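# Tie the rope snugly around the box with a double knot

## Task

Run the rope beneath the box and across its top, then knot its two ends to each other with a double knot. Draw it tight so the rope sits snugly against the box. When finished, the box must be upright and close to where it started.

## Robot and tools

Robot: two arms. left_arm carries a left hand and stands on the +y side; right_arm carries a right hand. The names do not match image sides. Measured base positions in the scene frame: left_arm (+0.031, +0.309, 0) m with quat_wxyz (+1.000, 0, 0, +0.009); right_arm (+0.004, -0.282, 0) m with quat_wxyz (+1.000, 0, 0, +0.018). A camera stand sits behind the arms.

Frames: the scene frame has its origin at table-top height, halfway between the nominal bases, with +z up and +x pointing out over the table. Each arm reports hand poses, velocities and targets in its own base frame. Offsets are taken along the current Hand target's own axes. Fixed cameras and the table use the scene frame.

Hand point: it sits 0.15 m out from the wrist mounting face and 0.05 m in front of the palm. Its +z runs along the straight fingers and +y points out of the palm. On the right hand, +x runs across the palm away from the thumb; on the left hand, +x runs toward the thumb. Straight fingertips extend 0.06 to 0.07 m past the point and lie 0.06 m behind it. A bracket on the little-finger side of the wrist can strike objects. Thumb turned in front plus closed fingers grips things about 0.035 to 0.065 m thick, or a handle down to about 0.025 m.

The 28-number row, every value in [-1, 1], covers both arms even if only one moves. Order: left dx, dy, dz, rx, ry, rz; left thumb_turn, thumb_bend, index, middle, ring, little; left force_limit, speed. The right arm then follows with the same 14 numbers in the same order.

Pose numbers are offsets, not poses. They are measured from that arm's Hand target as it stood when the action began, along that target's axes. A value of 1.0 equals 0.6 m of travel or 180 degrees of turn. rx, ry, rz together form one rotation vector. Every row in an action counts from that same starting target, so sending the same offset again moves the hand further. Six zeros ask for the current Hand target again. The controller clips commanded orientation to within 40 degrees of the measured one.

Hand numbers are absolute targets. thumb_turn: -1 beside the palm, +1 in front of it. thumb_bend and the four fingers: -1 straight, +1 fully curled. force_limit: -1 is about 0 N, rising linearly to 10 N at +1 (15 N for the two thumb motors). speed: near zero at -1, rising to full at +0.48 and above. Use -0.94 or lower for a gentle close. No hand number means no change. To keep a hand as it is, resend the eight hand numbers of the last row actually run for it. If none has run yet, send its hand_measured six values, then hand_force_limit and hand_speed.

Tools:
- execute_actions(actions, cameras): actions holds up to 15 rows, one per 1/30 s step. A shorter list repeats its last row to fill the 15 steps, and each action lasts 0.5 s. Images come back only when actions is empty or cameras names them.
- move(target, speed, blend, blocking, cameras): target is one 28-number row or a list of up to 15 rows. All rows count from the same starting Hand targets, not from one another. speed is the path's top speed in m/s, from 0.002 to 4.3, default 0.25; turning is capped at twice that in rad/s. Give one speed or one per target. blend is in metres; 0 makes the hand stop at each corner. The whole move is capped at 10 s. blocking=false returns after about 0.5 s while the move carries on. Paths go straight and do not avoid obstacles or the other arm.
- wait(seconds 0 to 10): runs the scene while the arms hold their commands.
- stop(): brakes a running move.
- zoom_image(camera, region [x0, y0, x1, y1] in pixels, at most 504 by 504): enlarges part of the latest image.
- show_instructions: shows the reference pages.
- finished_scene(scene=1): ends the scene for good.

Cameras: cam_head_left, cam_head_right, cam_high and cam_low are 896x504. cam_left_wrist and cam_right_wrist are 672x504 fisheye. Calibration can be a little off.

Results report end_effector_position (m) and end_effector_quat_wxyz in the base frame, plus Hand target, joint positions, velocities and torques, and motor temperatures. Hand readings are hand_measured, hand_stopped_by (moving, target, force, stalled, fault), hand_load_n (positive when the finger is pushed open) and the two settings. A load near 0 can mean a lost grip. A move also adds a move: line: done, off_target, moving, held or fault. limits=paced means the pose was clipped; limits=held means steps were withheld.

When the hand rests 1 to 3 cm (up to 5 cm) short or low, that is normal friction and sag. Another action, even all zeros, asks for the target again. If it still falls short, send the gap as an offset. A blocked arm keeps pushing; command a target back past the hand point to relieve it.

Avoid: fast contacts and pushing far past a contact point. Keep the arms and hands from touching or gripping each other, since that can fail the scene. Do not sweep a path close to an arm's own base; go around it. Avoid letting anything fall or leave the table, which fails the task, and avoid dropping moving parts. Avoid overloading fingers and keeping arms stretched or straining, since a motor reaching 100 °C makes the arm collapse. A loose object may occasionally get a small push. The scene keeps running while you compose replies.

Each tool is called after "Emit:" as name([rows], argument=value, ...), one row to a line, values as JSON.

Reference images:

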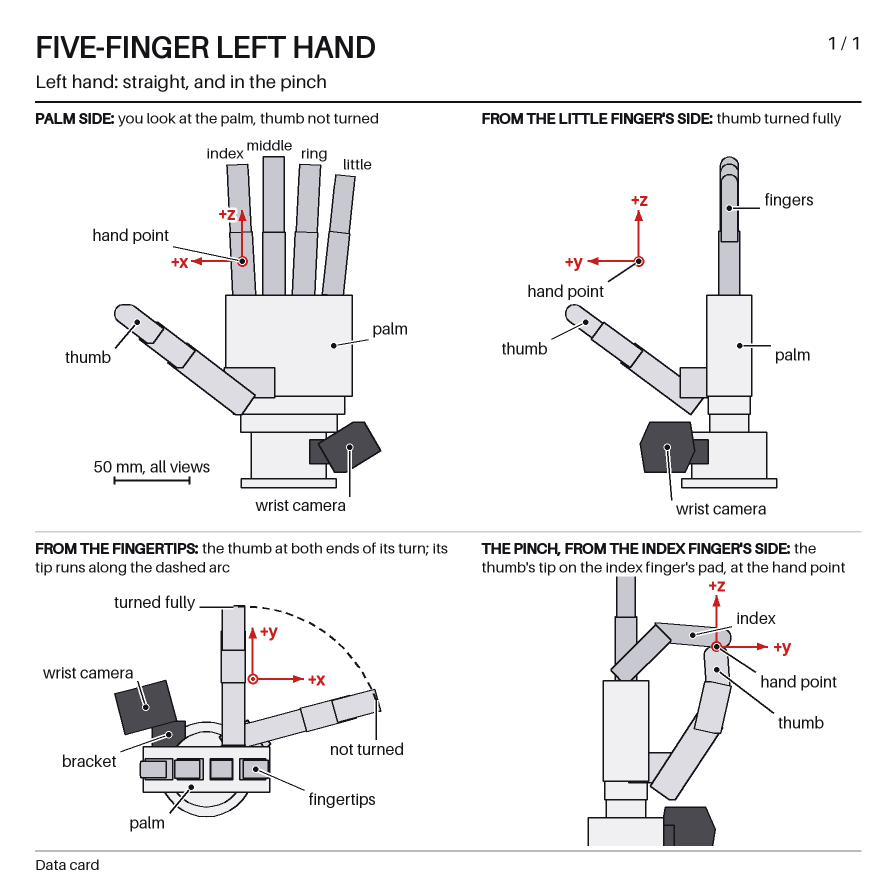

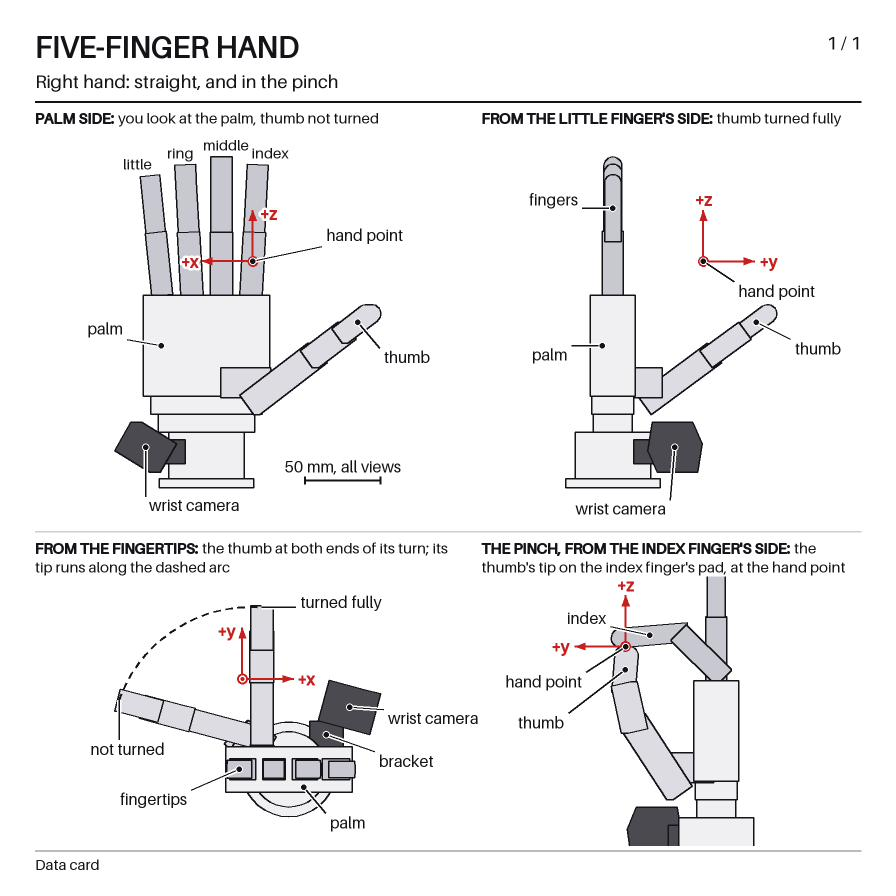

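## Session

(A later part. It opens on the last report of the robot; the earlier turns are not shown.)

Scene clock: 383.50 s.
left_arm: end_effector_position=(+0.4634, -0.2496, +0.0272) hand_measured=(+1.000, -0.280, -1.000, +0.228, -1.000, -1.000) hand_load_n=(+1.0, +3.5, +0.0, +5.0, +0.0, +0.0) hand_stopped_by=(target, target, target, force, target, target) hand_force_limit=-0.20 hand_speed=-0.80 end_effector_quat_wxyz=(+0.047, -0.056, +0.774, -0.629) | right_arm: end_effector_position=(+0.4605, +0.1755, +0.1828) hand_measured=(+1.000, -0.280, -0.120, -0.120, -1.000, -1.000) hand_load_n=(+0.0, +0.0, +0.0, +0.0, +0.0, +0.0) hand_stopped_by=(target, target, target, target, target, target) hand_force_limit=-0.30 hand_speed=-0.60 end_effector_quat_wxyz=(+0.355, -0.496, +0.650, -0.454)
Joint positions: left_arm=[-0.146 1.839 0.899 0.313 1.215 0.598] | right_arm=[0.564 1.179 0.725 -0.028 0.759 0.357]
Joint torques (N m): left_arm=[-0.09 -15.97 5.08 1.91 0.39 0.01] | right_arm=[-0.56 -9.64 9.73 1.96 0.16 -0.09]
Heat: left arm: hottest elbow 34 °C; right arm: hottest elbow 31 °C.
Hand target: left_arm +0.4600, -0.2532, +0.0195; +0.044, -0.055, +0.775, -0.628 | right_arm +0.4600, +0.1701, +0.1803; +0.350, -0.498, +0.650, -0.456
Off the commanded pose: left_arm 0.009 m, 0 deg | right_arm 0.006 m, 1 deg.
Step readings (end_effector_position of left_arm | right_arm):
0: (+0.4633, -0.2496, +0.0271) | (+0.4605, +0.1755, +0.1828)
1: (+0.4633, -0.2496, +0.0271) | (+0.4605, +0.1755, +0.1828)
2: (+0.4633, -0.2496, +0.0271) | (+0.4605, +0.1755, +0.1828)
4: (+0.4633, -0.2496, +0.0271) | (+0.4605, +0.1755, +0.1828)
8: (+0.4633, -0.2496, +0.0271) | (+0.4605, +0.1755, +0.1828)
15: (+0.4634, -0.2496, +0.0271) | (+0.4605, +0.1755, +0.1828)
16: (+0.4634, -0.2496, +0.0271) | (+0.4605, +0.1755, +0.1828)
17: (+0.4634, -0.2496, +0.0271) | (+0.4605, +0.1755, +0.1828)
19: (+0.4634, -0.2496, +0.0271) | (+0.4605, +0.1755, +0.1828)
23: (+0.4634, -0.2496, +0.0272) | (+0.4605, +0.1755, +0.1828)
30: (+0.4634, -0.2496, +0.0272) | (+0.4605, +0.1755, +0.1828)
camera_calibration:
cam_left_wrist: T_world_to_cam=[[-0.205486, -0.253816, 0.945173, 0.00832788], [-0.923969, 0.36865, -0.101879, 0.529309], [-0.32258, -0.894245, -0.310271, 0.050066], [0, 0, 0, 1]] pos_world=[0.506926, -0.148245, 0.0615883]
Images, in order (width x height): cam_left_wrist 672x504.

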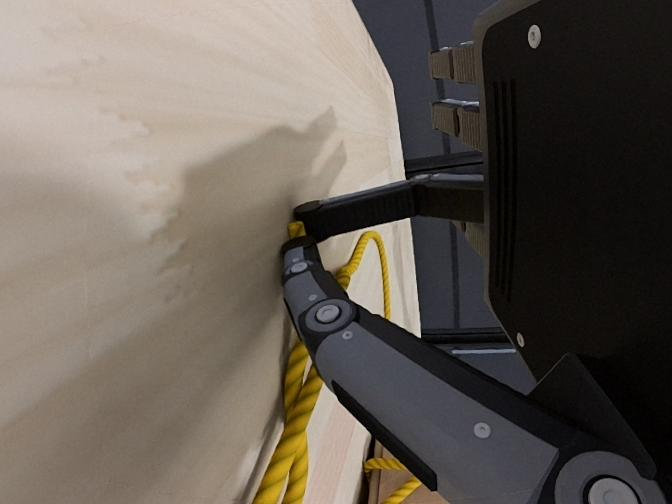

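Emit:
move([
  [-0.0198,-0.0413,-0.0058,0,0,0,1,-0.28,-1,0.36,-1,-1,-0.2,-0.8,0,0,0,0,0,0,1,-0.28,-0.12,-0.12,-1,-1,-0.3,-0.6],
  [-0.1037,-0.0532,-0.0307,0,0,0,1,-0.28,-1,0.36,-1,-1,-0.2,-0.8,0,0,0,0,0,0,1,-0.28,-0.12,-0.12,-1,-1,-0.3,-0.6],
], speed=0.06, blend=[0.01,0], cameras=["cam_left_wrist","cam_high","cam_low"])

Emit:
zoom_image(camera="cam_high", region=[490, 210, 620, 320])

Emit:
zoom_image(camera="cam_low", region=[430, 220, 530, 280])

Scene clock: 385.90 s.
left_arm: end_effector_position=(+0.5040, -0.2354, +0.0496) hand_measured=(+1.000, -0.280, -1.000, +0.228, -1.000, -1.000) hand_load_n=(+1.0, +3.5, +0.0, +5.0, +0.0, +0.0) hand_stopped_by=(target, target, target, force, target, target) hand_force_limit=-0.20 hand_speed=-0.80 end_effector_quat_wxyz=(+0.035, -0.061, +0.776, -0.627) | right_arm: end_effector_position=(+0.4605, +0.1755, +0.1828) hand_measured=(+1.000, -0.280, -0.120, -0.120, -1.000, -1.000) hand_load_n=(+0.0, +0.0, +0.0, +0.0, +0.0, +0.0) hand_stopped_by=(target, target, target, target, target, target) hand_force_limit=-0.30 hand_speed=-0.60 end_effector_quat_wxyz=(+0.355, -0.496, +0.650, -0.454)
Joint positions: left_arm=[-0.107 1.862 1.057 0.068 1.251 0.688] | right_arm=[0.564 1.179 0.725 -0.028 0.759 0.357]
Joint torques (N m): left_arm=[1.38 -17.26 9.57 0.85 0.69 0.12] | right_arm=[-0.38 -10.05 9.8 1.92 0.17 -0.11]
Heat: left arm: hottest elbow 34 °C; right arm: hottest elbow 31 °C.
Hand target: left_arm +0.5199, -0.2332, +0.0543; +0.043, -0.055, +0.775, -0.628 | right_arm +0.4600, +0.1701, +0.1803; +0.350, -0.498, +0.650, -0.456
Off the commanded pose: left_arm 0.017 m, 1 deg | right_arm 0.006 m, 1 deg.
move: off_target (left_arm)
camera_calibration:
cam_left_wrist: T_world_to_cam=[[-0.18453, -0.255606, 0.949007, -0.0121894], [-0.923129, 0.376475, -0.0780987, 0.564104], [-0.337314, -0.890467, -0.305429, 0.0908926], [0, 0, 0, 1]] pos_world=[0.549151, -0.13455, 0.0833848]
Images, in order (width x height): cam_high 896x504, cam_low 896x504, cam_left_wrist 672x504.

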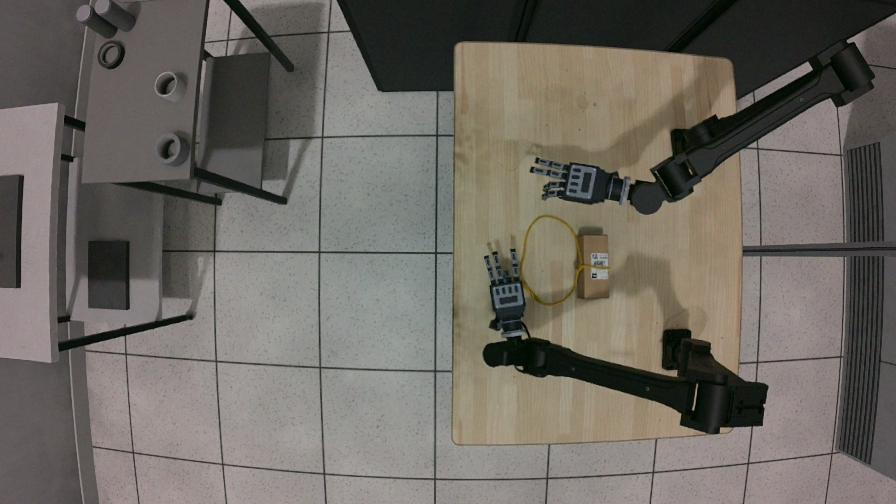

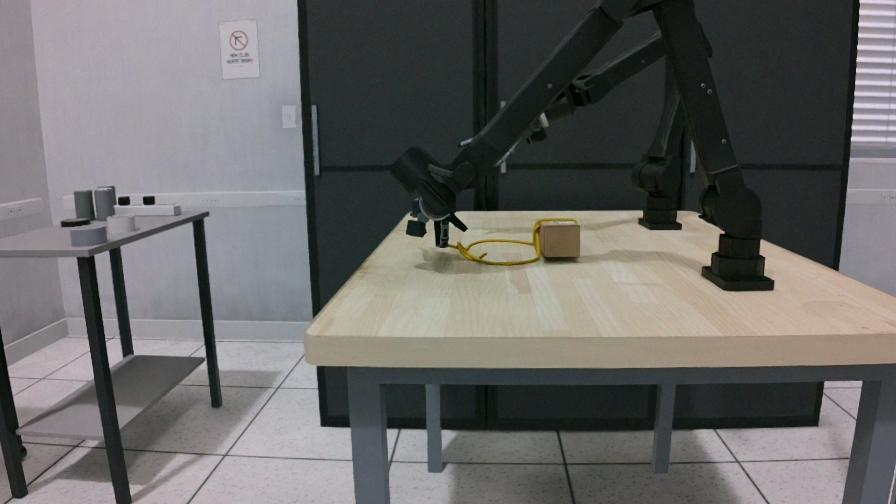

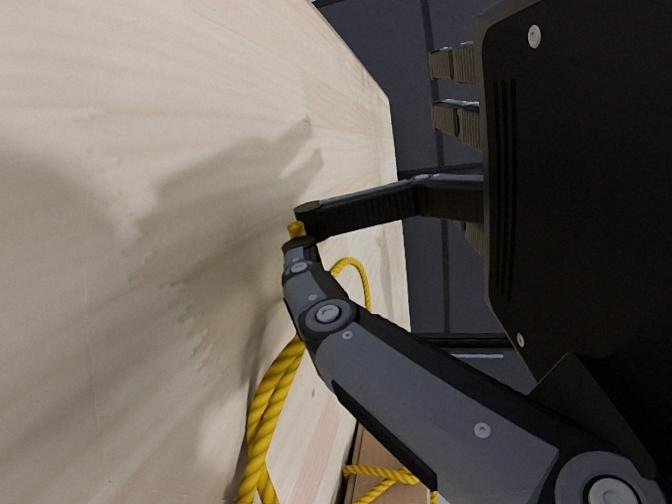

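Scaled by 3.877 from the camera's 896x504 image, which has a finer 1280x720 frame.

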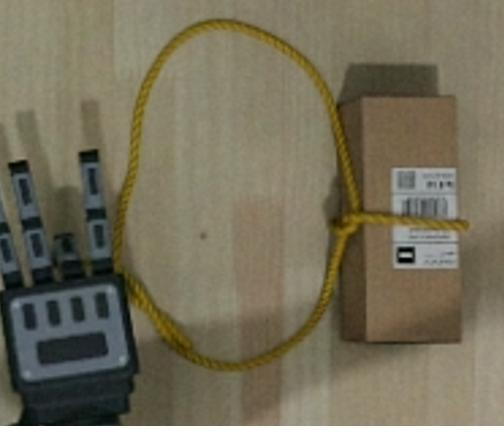

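Scaled by 5.040 from the camera's 896x504 image, which has a finer 1280x720 frame.

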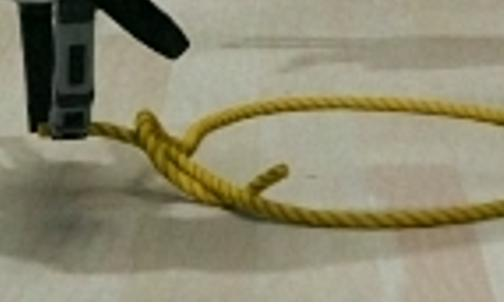

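Emit:
zoom_image(camera="cam_high", region=[510, 265, 560, 315])

Emit:
zoom_image(camera="cam_low", region=[435, 230, 505, 270])

Scaled by 10.080 from the camera's 896x504 image, which has a finer 1280x720 frame.

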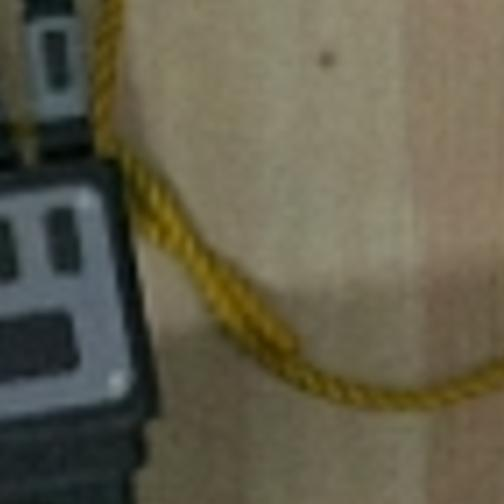

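Scaled by 7.200 from the camera's 896x504 image, which has a finer 1280x720 frame.

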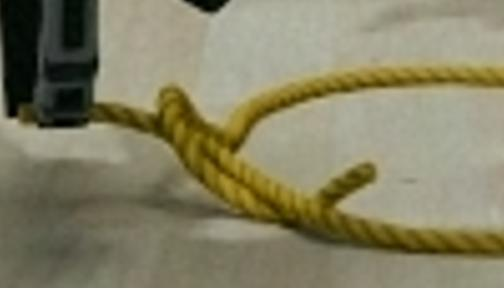

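Emit:
move([
  [0.0165,0.052,0.0085,0,0,0,1,-0.28,-1,0.36,-1,-1,-0.2,-0.8,0,0,0,0,0,0,1,-0.28,-0.12,-0.12,-1,-1,-0.3,-0.6],
  [0.0165,0.052,0.0085,0,0,0,1,-0.28,-1,-0.12,-1,-1,-0.3,-0.5,0,0,0,0,0,0,1,-0.28,-0.12,-0.12,-1,-1,-0.3,-0.6],
  [0.0165,-0.12,-0.03,0,0,0,1,-0.28,-1,-0.12,-1,-1,-0.3,-0.5,0,0,0,0,0,0,1,-0.28,-0.12,-0.12,-1,-1,-0.3,-0.6],
], speed=[0.06,0.06,0.12], cameras=["cam_left_wrist"])

Scene clock: 390.13 s.
left_arm: end_effector_position=(+0.4933, -0.2343, +0.1114) hand_measured=(+1.000, -0.280, -1.000, -0.120, -1.000, -1.000) hand_load_n=(+0.0, +0.0, +0.0, +0.0, +0.0, +0.0) hand_stopped_by=(target, target, target, target, target, target) hand_force_limit=-0.30 hand_speed=-0.50 end_effector_quat_wxyz=(+0.026, -0.066, +0.777, -0.626) | right_arm: end_effector_position=(+0.4605, +0.1755, +0.1828) hand_measured=(+1.000, -0.280, -0.120, -0.120, -1.000, -1.000) hand_load_n=(+0.0, +0.0, +0.0, +0.0, +0.0, +0.0) hand_stopped_by=(target, target, target, target, target, target) hand_force_limit=-0.30 hand_speed=-0.60 end_effector_quat_wxyz=(+0.355, -0.496, +0.650, -0.454)
Joint positions: left_arm=[-0.107 1.731 1.08 -0.11 1.252 0.693] | right_arm=[0.564 1.179 0.725 -0.028 0.759 0.357]
Joint torques (N m): left_arm=[1.44 -18.14 10.61 0.81 0.7 0.08] | right_arm=[-0.44 -9.93 9.78 1.91 0.17 -0.11]
Heat: left arm: hottest elbow 34 °C; right arm: hottest elbow 31 °C.
Hand target: left_arm +0.5099, -0.2318, +0.1286; +0.043, -0.055, +0.775, -0.628 | right_arm +0.4600, +0.1701, +0.1803; +0.350, -0.498, +0.650, -0.456
Off the commanded pose: left_arm 0.024 m, 2 deg | right_arm 0.006 m, 1 deg.
move: off_target (left_arm)
camera_calibration:
cam_left_wrist: T_world_to_cam=[[-0.165681, -0.257635, 0.951932, -0.0825973], [-0.923837, 0.378305, -0.0584051, 0.557157], [-0.345074, -0.889106, -0.300691, 0.110789], [0, 0, 0, 1]] pos_world=[0.539268, -0.133552, 0.144481]
Images, in order (width x height): cam_left_wrist 672x504.

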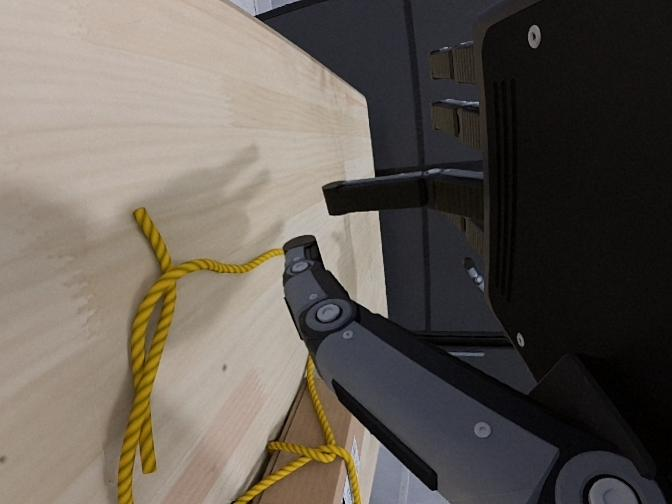

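Emit:
zoom_image(camera="cam_left_wrist", region=[90, 190, 290, 504])

Scaled by 1.605 from the camera's 672x504 image, which has a finer 960x720 frame.

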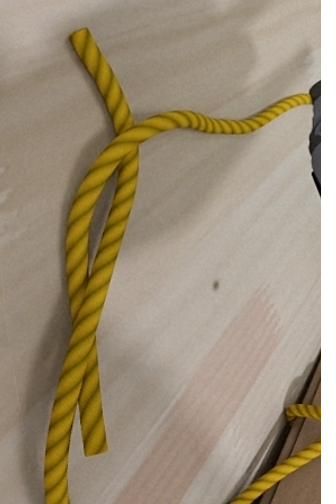

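Emit:
move(target=[0.1993,0.0945,-0.1328,0,0,0,1,-0.28,-0.12,-0.12,-1,-1,-0.3,-0.5,0,0,0,0,0,0,1,-0.28,-0.12,-0.12,-1,-1,-0.3,-0.6], speed=0.15, cameras=["cam_left_wrist"])

Scene clock: 393.37 s.
left_arm: end_effector_position=(+0.3655, -0.1624, +0.0814) hand_measured=(+1.000, -0.280, -0.120, -0.120, -1.000, -1.000) hand_load_n=(+0.0, +0.0, +0.0, +0.0, +0.0, +0.0) hand_stopped_by=(target, target, target, target, target, target) hand_force_limit=-0.30 hand_speed=-0.50 end_effector_quat_wxyz=(+0.033, -0.063, +0.775, -0.628) | right_arm: end_effector_position=(+0.4605, +0.1755, +0.1828) hand_measured=(+1.000, -0.280, -0.120, -0.120, -1.000, -1.000) hand_load_n=(+0.0, +0.0, +0.0, +0.0, +0.0, +0.0) hand_stopped_by=(target, target, target, target, target, target) hand_force_limit=-0.30 hand_speed=-0.60 end_effector_quat_wxyz=(+0.355, -0.496, +0.650, -0.454)
Joint positions: left_arm=[0.049 1.521 0.762 -0.441 1.343 1.162] | right_arm=[0.564 1.179 0.725 -0.028 0.759 0.357]
Joint torques (N m): left_arm=[1.26 -12.81 8.84 0.4 0.89 0.1] | right_arm=[-0.62 -9.93 9.73 1.95 0.18 -0.11]
Heat: left arm: hottest elbow 34 °C; right arm: hottest elbow 31 °C.
Hand target: left_arm +0.3790, -0.1597, +0.0897; +0.043, -0.055, +0.775, -0.628 | right_arm +0.4600, +0.1701, +0.1803; +0.350, -0.498, +0.650, -0.456
Off the commanded pose: left_arm 0.016 m, 2 deg | right_arm 0.006 m, 1 deg.
move: off_target (left_arm)
camera_calibration:
cam_left_wrist: T_world_to_cam=[[-0.178942, -0.254269, 0.950435, -0.0511035], [-0.923687, 0.376071, -0.0732958, 0.411016], [-0.338794, -0.891021, -0.30216, 0.119096], [0, 0, 0, 1]] pos_world=[0.410855, -0.0614483, 0.114682]
Images, in order (width x height): cam_left_wrist 672x504.

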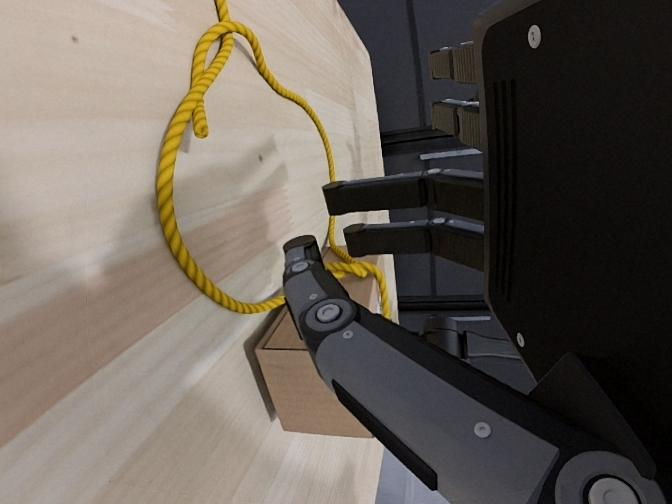

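Emit:
move([
  [-0.0015,-0.1303,-0.2685,0,-0.2174,-0.0462,1,-0.28,-0.12,-0.12,-1,-1,-0.3,-0.5,0,0,0,0,0,0,1,-0.28,-0.12,-0.12,-1,-1,-0.3,-0.6],
  [-0.0015,-0.1303,-0.2685,0,-0.2174,-0.0462,1,-0.28,-0.12,-0.12,-1,-1,-0.3,-0.5,-0.4323,0.1327,0.0012,0.033,0.0522,0.019,1,-0.28,-1,-0.12,-1,-1,-0.3,-0.6],
], speed=0.2, cameras=["cam_right_wrist","cam_high"])

Scene clock: 401.37 s.
left_arm: end_effector_position=(+0.3607, -0.0224, +0.2000) hand_measured=(+1.000, -0.280, -0.120, -0.120, -1.000, -1.000) hand_load_n=(+0.0, +0.0, +0.0, +0.0, +0.0, +0.0) hand_stopped_by=(target, target, target, target, target, target) hand_force_limit=-0.30 hand_speed=-0.50 end_effector_quat_wxyz=(+0.250, -0.313, +0.712, -0.576) | right_arm: end_effector_position=(+0.4935, +0.4112, +0.0957) hand_measured=(+1.000, -0.280, -1.000, -0.120, -1.000, -1.000) hand_load_n=(+0.0, +0.0, +0.0, +0.0, +0.0, +0.0) hand_stopped_by=(target, target, target, target, target, target) hand_force_limit=-0.30 hand_speed=-0.60 end_effector_quat_wxyz=(+0.324, -0.429, +0.663, -0.521)
Joint positions: left_arm=[0.449 0.963 0.579 -0.148 1.143 0.486] | right_arm=[0.956 1.873 1.298 -0.4 1.268 0.935]
Joint torques (N m): left_arm=[1.44 -7.71 7.86 1.81 0.29 -0.07] | right_arm=[0.62 -18.49 13.18 0.95 0.81 0.08]
Heat: left arm: hottest elbow 34 °C; right arm: hottest elbow 32 °C.
Hand target: left_arm +0.3602, -0.0195, +0.1995; +0.255, -0.317, +0.710, -0.575 | right_arm +0.5019, +0.4274, +0.1052; +0.334, -0.421, +0.666, -0.517
Off the commanded pose: left_arm 0.003 m, 1 deg | right_arm 0.021 m, 2 deg.
move: off_target (right_arm); target 2's new numbers were sent with right_arm's hand 0.020 m and 2 deg from that target
camera_calibration:
cam_right_wrist: T_world_to_cam=[[-0.37626, -0.189098, -0.907012, 0.346036], [-0.106321, 0.981296, -0.160479, -0.332593], [0.920394, 0.0360527, -0.389328, -0.316841], [0, 0, 0, 1]] pos_world=[0.386456, 0.403229, 0.13713]
Images, in order (width x height): cam_high 896x504, cam_right_wrist 672x504.

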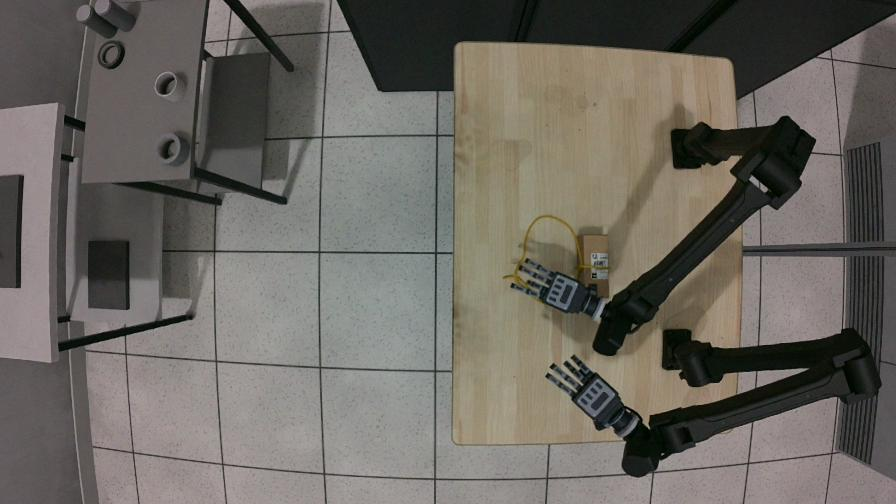

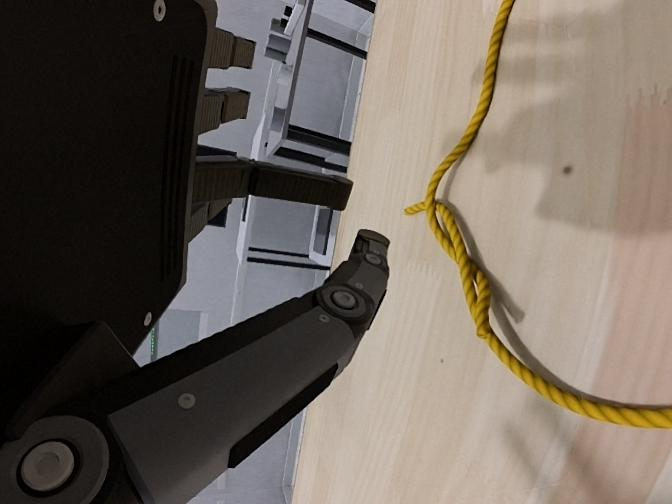

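Emit:
zoom_image(camera="cam_right_wrist", region=[390, 180, 550, 370])

Scaled by 2.653 from the camera's 672x504 image, which has a finer 960x720 frame.

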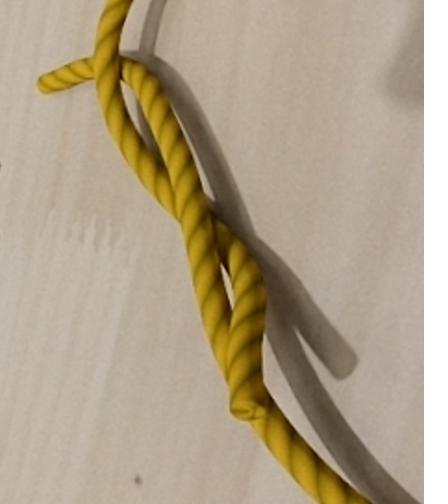

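Emit:
move(target=[0,0,0,0,0,0,1,-0.28,-0.12,-0.12,-1,-1,-0.3,-0.5,-0.0098,0.0225,-0.0197,-0.0477,-0.2783,-0.0961,1,-0.28,-0.12,-1,-1,-1,-0.3,-0.6], speed=0.2, cameras=["cam_right_wrist","cam_low"])

Emit:
zoom_image(camera="cam_right_wrist", region=[380, 150, 620, 430])

Emit:
zoom_image(camera="cam_low", region=[435, 220, 505, 270])

Scene clock: 405.70 s.
left_arm: end_effector_position=(+0.3607, -0.0224, +0.2000) hand_measured=(+1.000, -0.280, -0.120, -0.120, -1.000, -1.000) hand_load_n=(+0.0, +0.0, +0.0, +0.0, +0.0, +0.0) hand_stopped_by=(target, target, target, target, target, target) hand_force_limit=-0.30 hand_speed=-0.50 end_effector_quat_wxyz=(+0.250, -0.313, +0.712, -0.576) | right_arm: end_effector_position=(+0.4860, +0.4437, +0.0883) hand_measured=(+1.000, -0.280, -0.120, -1.000, -1.000, -1.000) hand_load_n=(+0.0, +0.0, +0.5, +0.0, +0.0, +0.0) hand_stopped_by=(target, target, target, target, target, target) hand_force_limit=-0.30 hand_speed=-0.60 end_effector_quat_wxyz=(-0.467, +0.719, -0.432, +0.279)
Joint positions: left_arm=[0.449 0.963 0.579 -0.148 1.143 0.486] | right_arm=[0.756 1.707 1.017 0.256 0.241 0.112]
Joint torques (N m): left_arm=[1.49 -7.71 7.86 1.81 0.29 -0.07] | right_arm=[-0.67 -18.73 8.87 2.8 -0.01 -0.1]
Heat: left arm: hottest elbow 34 °C; right arm: hottest elbow 32 °C.
Hand target: left_arm +0.3602, -0.0195, +0.1995; +0.255, -0.317, +0.710, -0.575 | right_arm +0.4912, +0.4390, +0.0950; -0.473, +0.714, -0.430, +0.285
Off the commanded pose: left_arm 0.003 m, 1 deg | right_arm 0.010 m, 1 deg.
move: done
camera_calibration:
cam_right_wrist: T_world_to_cam=[[-0.21629, -0.470042, -0.855733, 0.385035], [-0.865314, 0.498209, -0.0549471, 0.207402], [0.452161, 0.728594, -0.514491, -0.382677], [0, 0, 0, 1]] pos_world=[0.435779, 0.356469, 0.144]
Images, in order (width x height): cam_low 896x504, cam_right_wrist 672x504.

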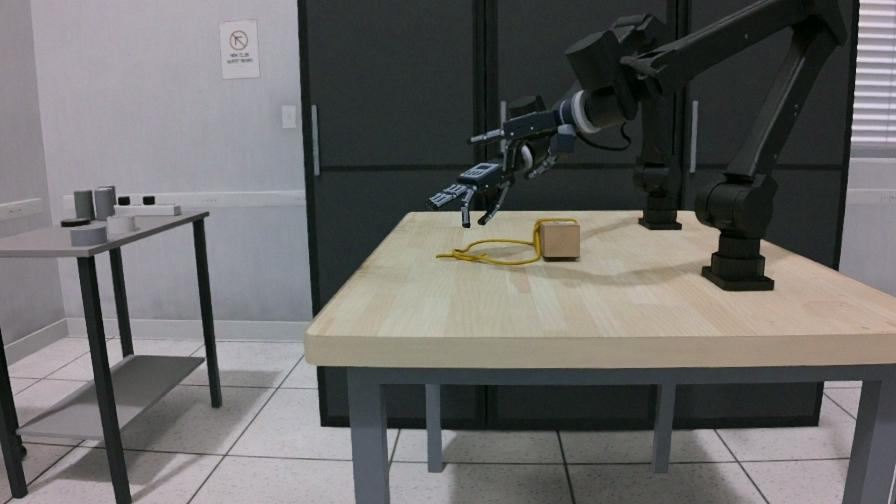

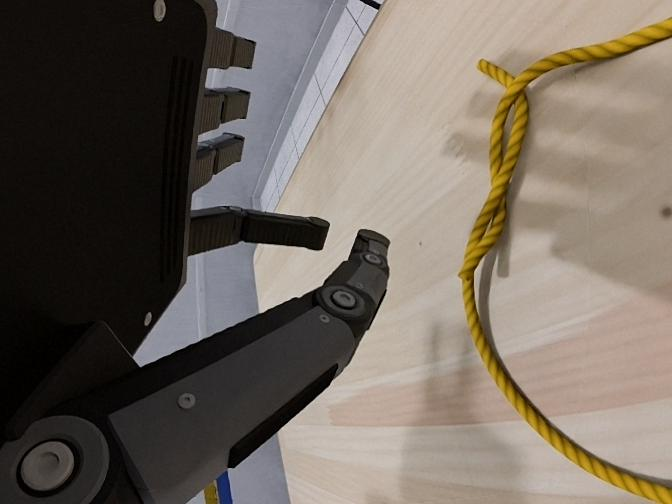

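Scaled by 1.800 from the camera's 672x504 image, which has a finer 960x720 frame.

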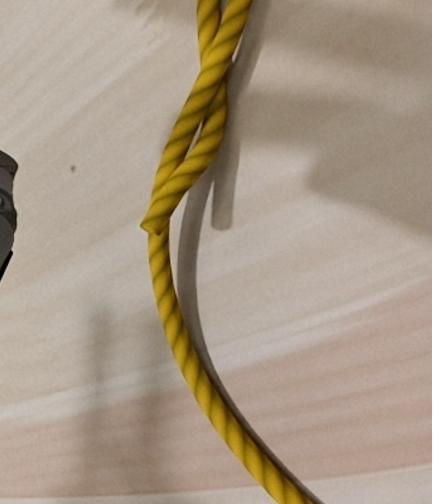

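Scaled by 7.200 from the camera's 896x504 image, which has a finer 1280x720 frame.

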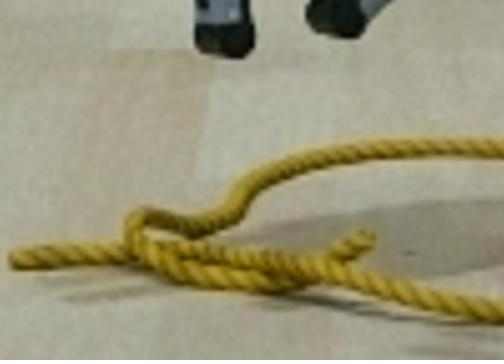

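Emit:
execute_actions(actions=[])

Scene clock: 406.43 s.
left_arm: end_effector_position=(+0.3607, -0.0224, +0.2000) hand_measured=(+1.000, -0.280, -0.120, -0.120, -1.000, -1.000) hand_load_n=(+0.0, +0.0, +0.0, +0.0, +0.0, +0.0) hand_stopped_by=(target, target, target, target, target, target) hand_force_limit=-0.30 hand_speed=-0.50 end_effector_quat_wxyz=(+0.250, -0.313, +0.712, -0.576) | right_arm: end_effector_position=(+0.4860, +0.4437, +0.0882) hand_measured=(+1.000, -0.280, -0.120, -1.000, -1.000, -1.000) hand_load_n=(+0.0, +0.0, +0.0, -0.5, +0.0, +0.0) hand_stopped_by=(target, target, target, target, target, target) hand_force_limit=-0.30 hand_speed=-0.60 end_effector_quat_wxyz=(-0.467, +0.719, -0.432, +0.279)
Joint positions: left_arm=[0.449 0.963 0.579 -0.148 1.143 0.486] | right_arm=[0.756 1.707 1.017 0.256 0.241 0.111]
Joint velocities: within noise
Joint torques (N m): left_arm=[1.49 -7.71 7.86 1.81 0.29 -0.07] | right_arm=[-0.44 -18.61 8.85 2.78 -0.01 -0.11]
Motor temperatures (°C): left_arm=[24 27 34 25 26 24] | right_arm=[26 28 32 26 24 22]
Heat: left arm: hottest elbow 34 °C; right arm: hottest elbow 32 °C.
Hand target: left_arm +0.3602, -0.0195, +0.1995; +0.255, -0.317, +0.710, -0.575 | right_arm +0.4912, +0.4390, +0.0950; -0.473, +0.714, -0.430, +0.285
Off the commanded pose: left_arm 0.003 m, 1 deg | right_arm 0.010 m, 1 deg.
camera_calibration:
cam_left_wrist: T_world_to_cam=[[0.00766418, -0.326074, 0.945313, -0.197052], [-0.951521, -0.293067, -0.0933754, 0.361701], [0.307488, -0.89877, -0.312512, 0.0468456], [0, 0, 0, 1]] pos_world=[0.331272, 0.0838526, 0.23469]
cam_right_wrist: T_world_to_cam=[[-0.215835, -0.470595, -0.855544, 0.384981], [-0.865443, 0.497918, -0.0555488, 0.207783], [0.452131, 0.728436, -0.514741, -0.382544], [0, 0, 0, 1]] pos_world=[0.435878, 0.35637, 0.143999]

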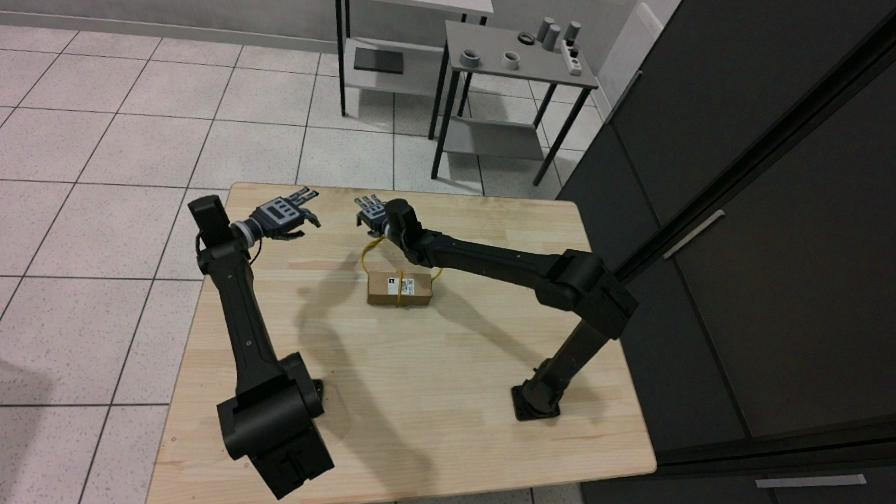

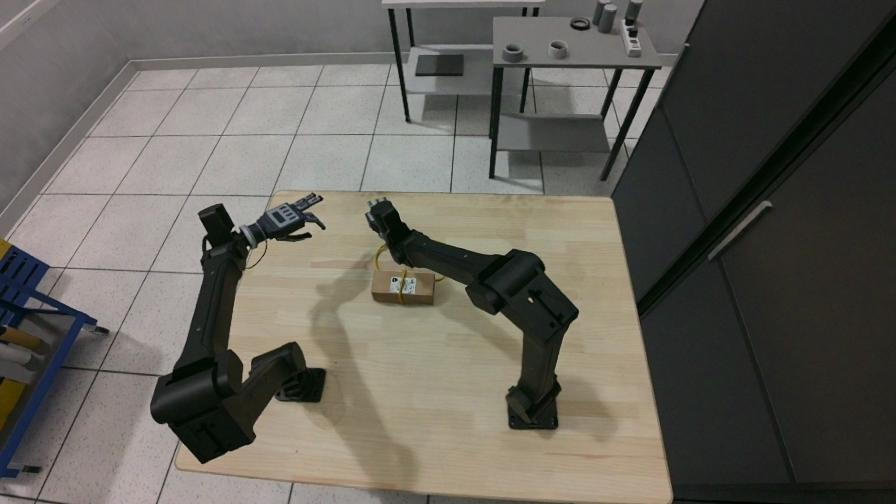

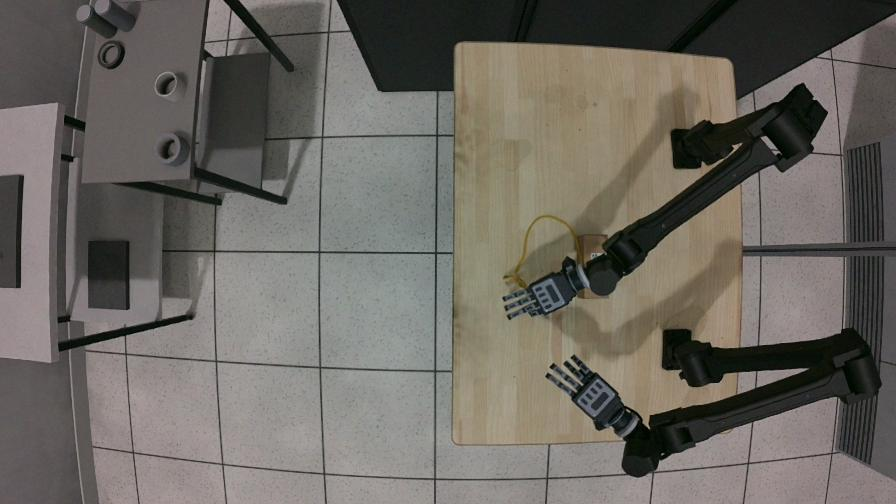

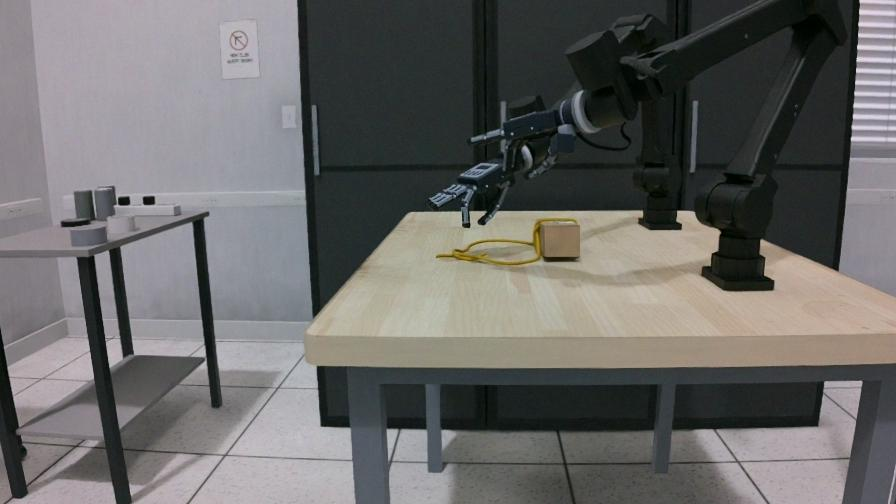

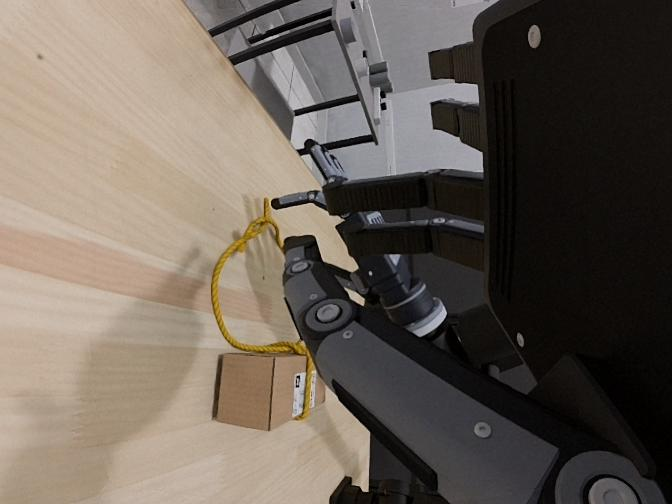

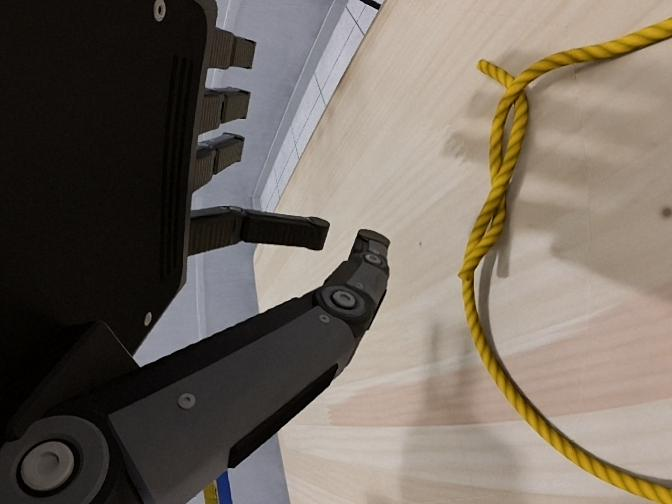

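Emit:
zoom_image(camera="cam_right_wrist", region=[400, 40, 600, 320])

Emit:
zoom_image(camera="cam_high", region=[490, 200, 630, 320])

Scaled by 1.800 from the camera's 672x504 image, which has a finer 960x720 frame.

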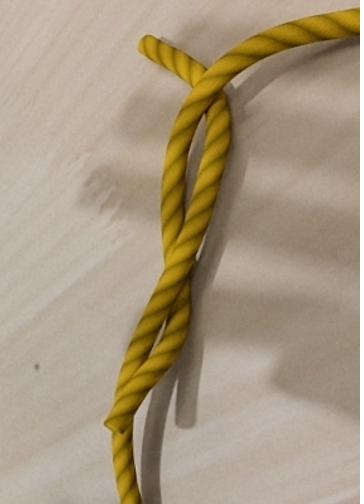

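Scaled by 3.600 from the camera's 896x504 image, which has a finer 1280x720 frame.

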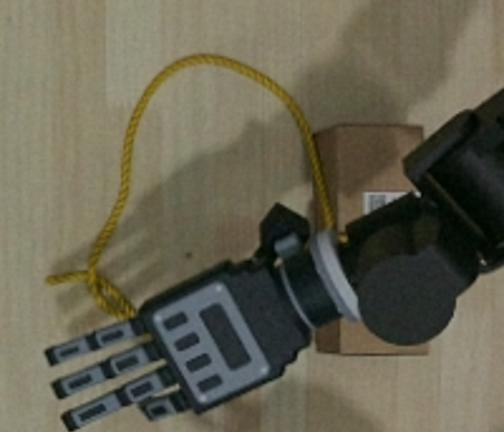

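Emit:
move(target=[0,0,0,0,0,0,1,-0.28,-0.12,-0.12,-1,-1,-0.3,-0.5,0.02453,0.08778,0.00627,0,0,0,1,-0.28,-0.12,-1,-1,-1,-0.3,-0.6], speed=0.1, cameras=["cam_right_wrist"])

Scene clock: 409.43 s.
left_arm: end_effector_position=(+0.3607, -0.0224, +0.2000) hand_measured=(+1.000, -0.280, -0.120, -0.120, -1.000, -1.000) hand_load_n=(+0.0, +0.0, +0.0, +0.0, +0.0, +0.0) hand_stopped_by=(target, target, target, target, target, target) hand_force_limit=-0.30 hand_speed=-0.50 end_effector_quat_wxyz=(+0.250, -0.313, +0.712, -0.576) | right_arm: end_effector_position=(+0.4773, +0.4233, +0.0503) hand_measured=(+1.000, -0.280, -0.120, -1.000, -1.000, -1.000) hand_load_n=(+0.0, +0.0, +0.0, +0.0, +0.0, +0.0) hand_stopped_by=(target, target, target, target, target, target) hand_force_limit=-0.30 hand_speed=-0.60 end_effector_quat_wxyz=(-0.474, +0.715, -0.430, +0.281)
Joint positions: left_arm=[0.449 0.963 0.579 -0.148 1.143 0.486] | right_arm=[0.737 1.741 0.917 0.409 0.222 0.103]
Joint torques (N m): left_arm=[1.44 -7.65 7.86 1.83 0.29 -0.07] | right_arm=[-0.67 -16.15 8.21 2.96 -0.03 -0.11]
Heat: left arm: hottest elbow 34 °C; right arm: hottest elbow 32 °C.
Hand target: left_arm +0.3602, -0.0195, +0.1995; +0.255, -0.317, +0.710, -0.575 | right_arm +0.4830, +0.4181, +0.0453; -0.473, +0.714, -0.430, +0.285
Off the commanded pose: left_arm 0.003 m, 1 deg | right_arm 0.009 m, 1 deg.
move: done
camera_calibration:
cam_right_wrist: T_world_to_cam=[[-0.204974, -0.461161, -0.863317, 0.332237], [-0.865604, 0.497118, -0.0600304, 0.208874], [0.456854, 0.734986, -0.501079, -0.389081], [0, 0, 0, 1]] pos_world=[0.426655, 0.335349, 0.104404]
Images, in order (width x height): cam_right_wrist 672x504.

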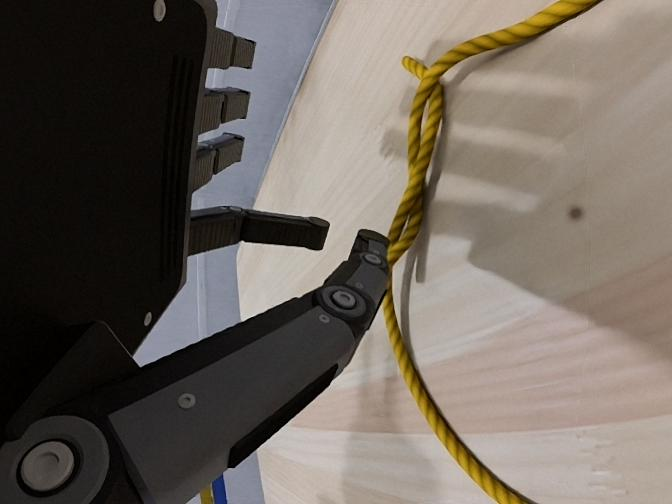

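Emit:
zoom_image(camera="cam_right_wrist", region=[330, 40, 490, 320])

Scaled by 1.800 from the camera's 672x504 image, which has a finer 960x720 frame.

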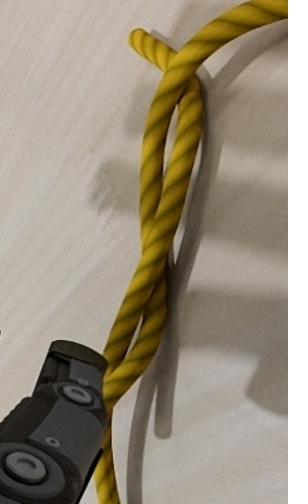

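Emit:
move(target=[0,0,0,0,0,0,1,-0.28,-0.12,-0.12,-1,-1,-0.3,-0.5,0.00775,0.0285,0.01518,0,0,0,1,-0.28,-0.12,-1,-1,-1,-0.3,-0.6], speed=0.06, cameras=["cam_right_wrist"])

Scene clock: 411.40 s.
left_arm: end_effector_position=(+0.3607, -0.0224, +0.2000) hand_measured=(+1.000, -0.280, -0.120, -0.120, -1.000, -1.000) hand_load_n=(+0.0, +0.0, -0.5, -0.5, +0.0, +0.0) hand_stopped_by=(target, target, target, target, target, target) hand_force_limit=-0.30 hand_speed=-0.50 end_effector_quat_wxyz=(+0.250, -0.313, +0.712, -0.576) | right_arm: end_effector_position=(+0.4815, +0.4207, +0.0323) hand_measured=(+1.000, -0.280, -0.120, -1.000, -1.000, -1.000) hand_load_n=(+0.0, +0.0, +0.0, +0.0, +0.0, +0.0) hand_stopped_by=(target, target, target, target, target, target) hand_force_limit=-0.30 hand_speed=-0.60 end_effector_quat_wxyz=(-0.475, +0.715, -0.430, +0.281)
Joint positions: left_arm=[0.449 0.963 0.579 -0.148 1.143 0.486] | right_arm=[0.727 1.784 0.909 0.462 0.213 0.099]
Joint torques (N m): left_arm=[1.44 -7.71 7.86 1.81 0.29 -0.07] | right_arm=[-0.62 -16.21 7.76 2.93 -0.03 -0.11]
Heat: left arm: hottest elbow 34 °C; right arm: hottest elbow 32 °C.
Hand target: left_arm +0.3602, -0.0195, +0.1995; +0.255, -0.317, +0.710, -0.575 | right_arm +0.4866, +0.4148, +0.0258; -0.473, +0.714, -0.430, +0.285
Off the commanded pose: left_arm 0.003 m, 1 deg | right_arm 0.010 m, 0 deg.
move: done
camera_calibration:
cam_right_wrist: T_world_to_cam=[[-0.203744, -0.459649, -0.864414, 0.315202], [-0.865488, 0.497271, -0.0604245, 0.212692], [0.457622, 0.735829, -0.499137, -0.39891], [0, 0, 0, 1]] pos_world=[0.430853, 0.332646, 0.0862056]
Images, in order (width x height): cam_right_wrist 672x504.

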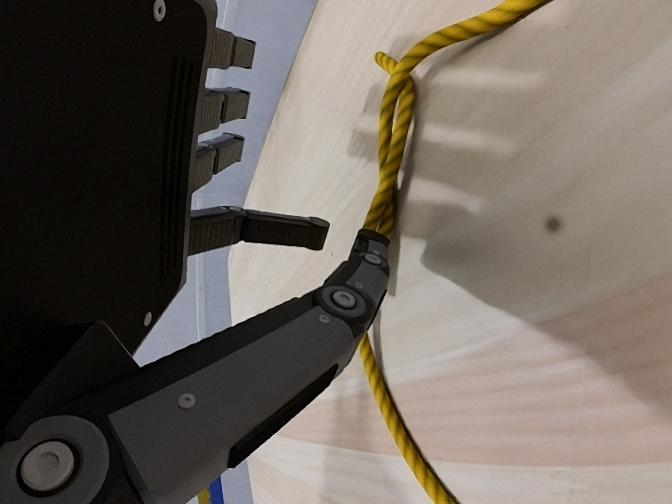

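Emit:
zoom_image(camera="cam_right_wrist", region=[310, 40, 470, 320])

Emit:
zoom_image(camera="cam_left_wrist", region=[180, 120, 380, 300])

Scaled by 1.800 from the camera's 672x504 image, which has a finer 960x720 frame.

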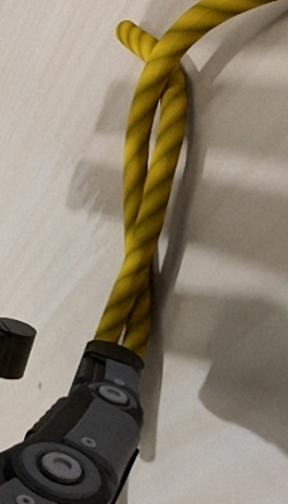

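This scene's latest camera images include none from cam_left_wrist. They are from: cam_right_wrist. cam_left_wrist's image comes with the result of a call that names it in "cameras".

Emit:
move([
  [0,0,0,0,0,0,1,-0.28,-0.12,-0.12,-1,-1,-0.3,-0.5,0.001,0.0129,0.0028,0,0,0,1,-0.28,-0.12,-1,-1,-1,-0.3,-0.6],
  [0,0,0,0,0,0,1,-0.28,-0.12,-0.12,-1,-1,-0.3,-0.5,0.001,0.0129,0.0028,0,0,0,1,-0.28,0.36,-1,-1,-1,-0.2,-0.8],
], speed=0.06, cameras=["cam_right_wrist", "cam_high"])

Scene clock: 414.00 s.
left_arm: end_effector_position=(+0.3607, -0.0224, +0.2000) hand_measured=(+1.000, -0.280, -0.120, -0.120, -1.000, -1.000) hand_load_n=(+0.0, +0.0, +0.0, +0.0, +0.0, +0.0) hand_stopped_by=(target, target, target, target, target, target) hand_force_limit=-0.30 hand_speed=-0.50 end_effector_quat_wxyz=(+0.250, -0.313, +0.712, -0.576) | right_arm: end_effector_position=(+0.4809, +0.4204, +0.0262) hand_measured=(+1.000, -0.280, +0.356, -1.000, -1.000, -1.000) hand_load_n=(+0.0, +2.5, +7.0, +0.0, +0.0, +0.0) hand_stopped_by=(target, target, force, target, target, target) hand_force_limit=-0.20 hand_speed=-0.80 end_effector_quat_wxyz=(-0.476, +0.714, -0.429, +0.281)
Joint positions: left_arm=[0.449 0.963 0.579 -0.148 1.143 0.486] | right_arm=[0.727 1.797 0.903 0.486 0.212 0.098]
Joint torques (N m): left_arm=[1.44 -7.65 7.86 1.81 0.29 -0.07] | right_arm=[-0.85 -16.32 7.46 2.95 -0.03 -0.1]
Heat: left arm: hottest elbow 34 °C; right arm: hottest elbow 31 °C.
Hand target: left_arm +0.3602, -0.0195, +0.1995; +0.255, -0.317, +0.710, -0.575 | right_arm +0.4855, +0.4135, +0.0180; -0.473, +0.714, -0.430, +0.285
Off the commanded pose: left_arm 0.003 m, 1 deg | right_arm 0.012 m, 1 deg.
move: off_target (right_arm); target 2's new numbers were sent with right_arm's hand 0.012 m and 1 deg from that target
camera_calibration:
cam_right_wrist: T_world_to_cam=[[-0.200937, -0.458184, -0.865847, 0.307714], [-0.865793, 0.496566, -0.0618455, 0.212423], [0.458287, 0.737217, -0.496471, -0.40237], [0, 0, 0, 1]] pos_world=[0.430147, 0.332142, 0.0798058]
Images, in order (width x height): cam_high 896x504, cam_right_wrist 672x504.

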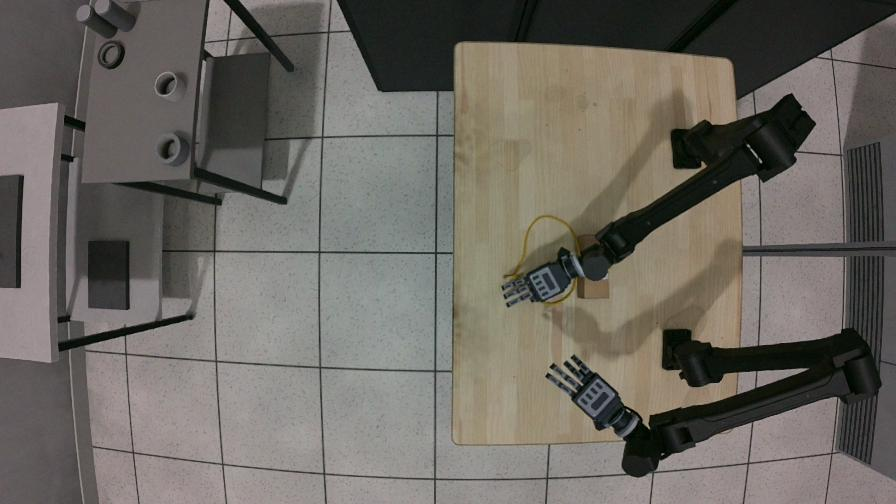

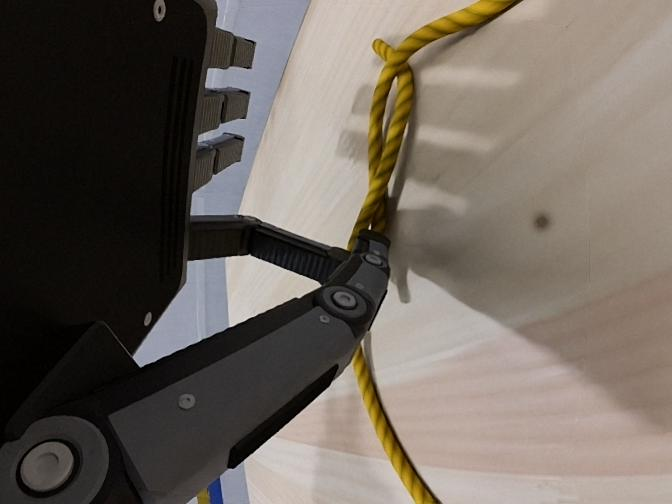

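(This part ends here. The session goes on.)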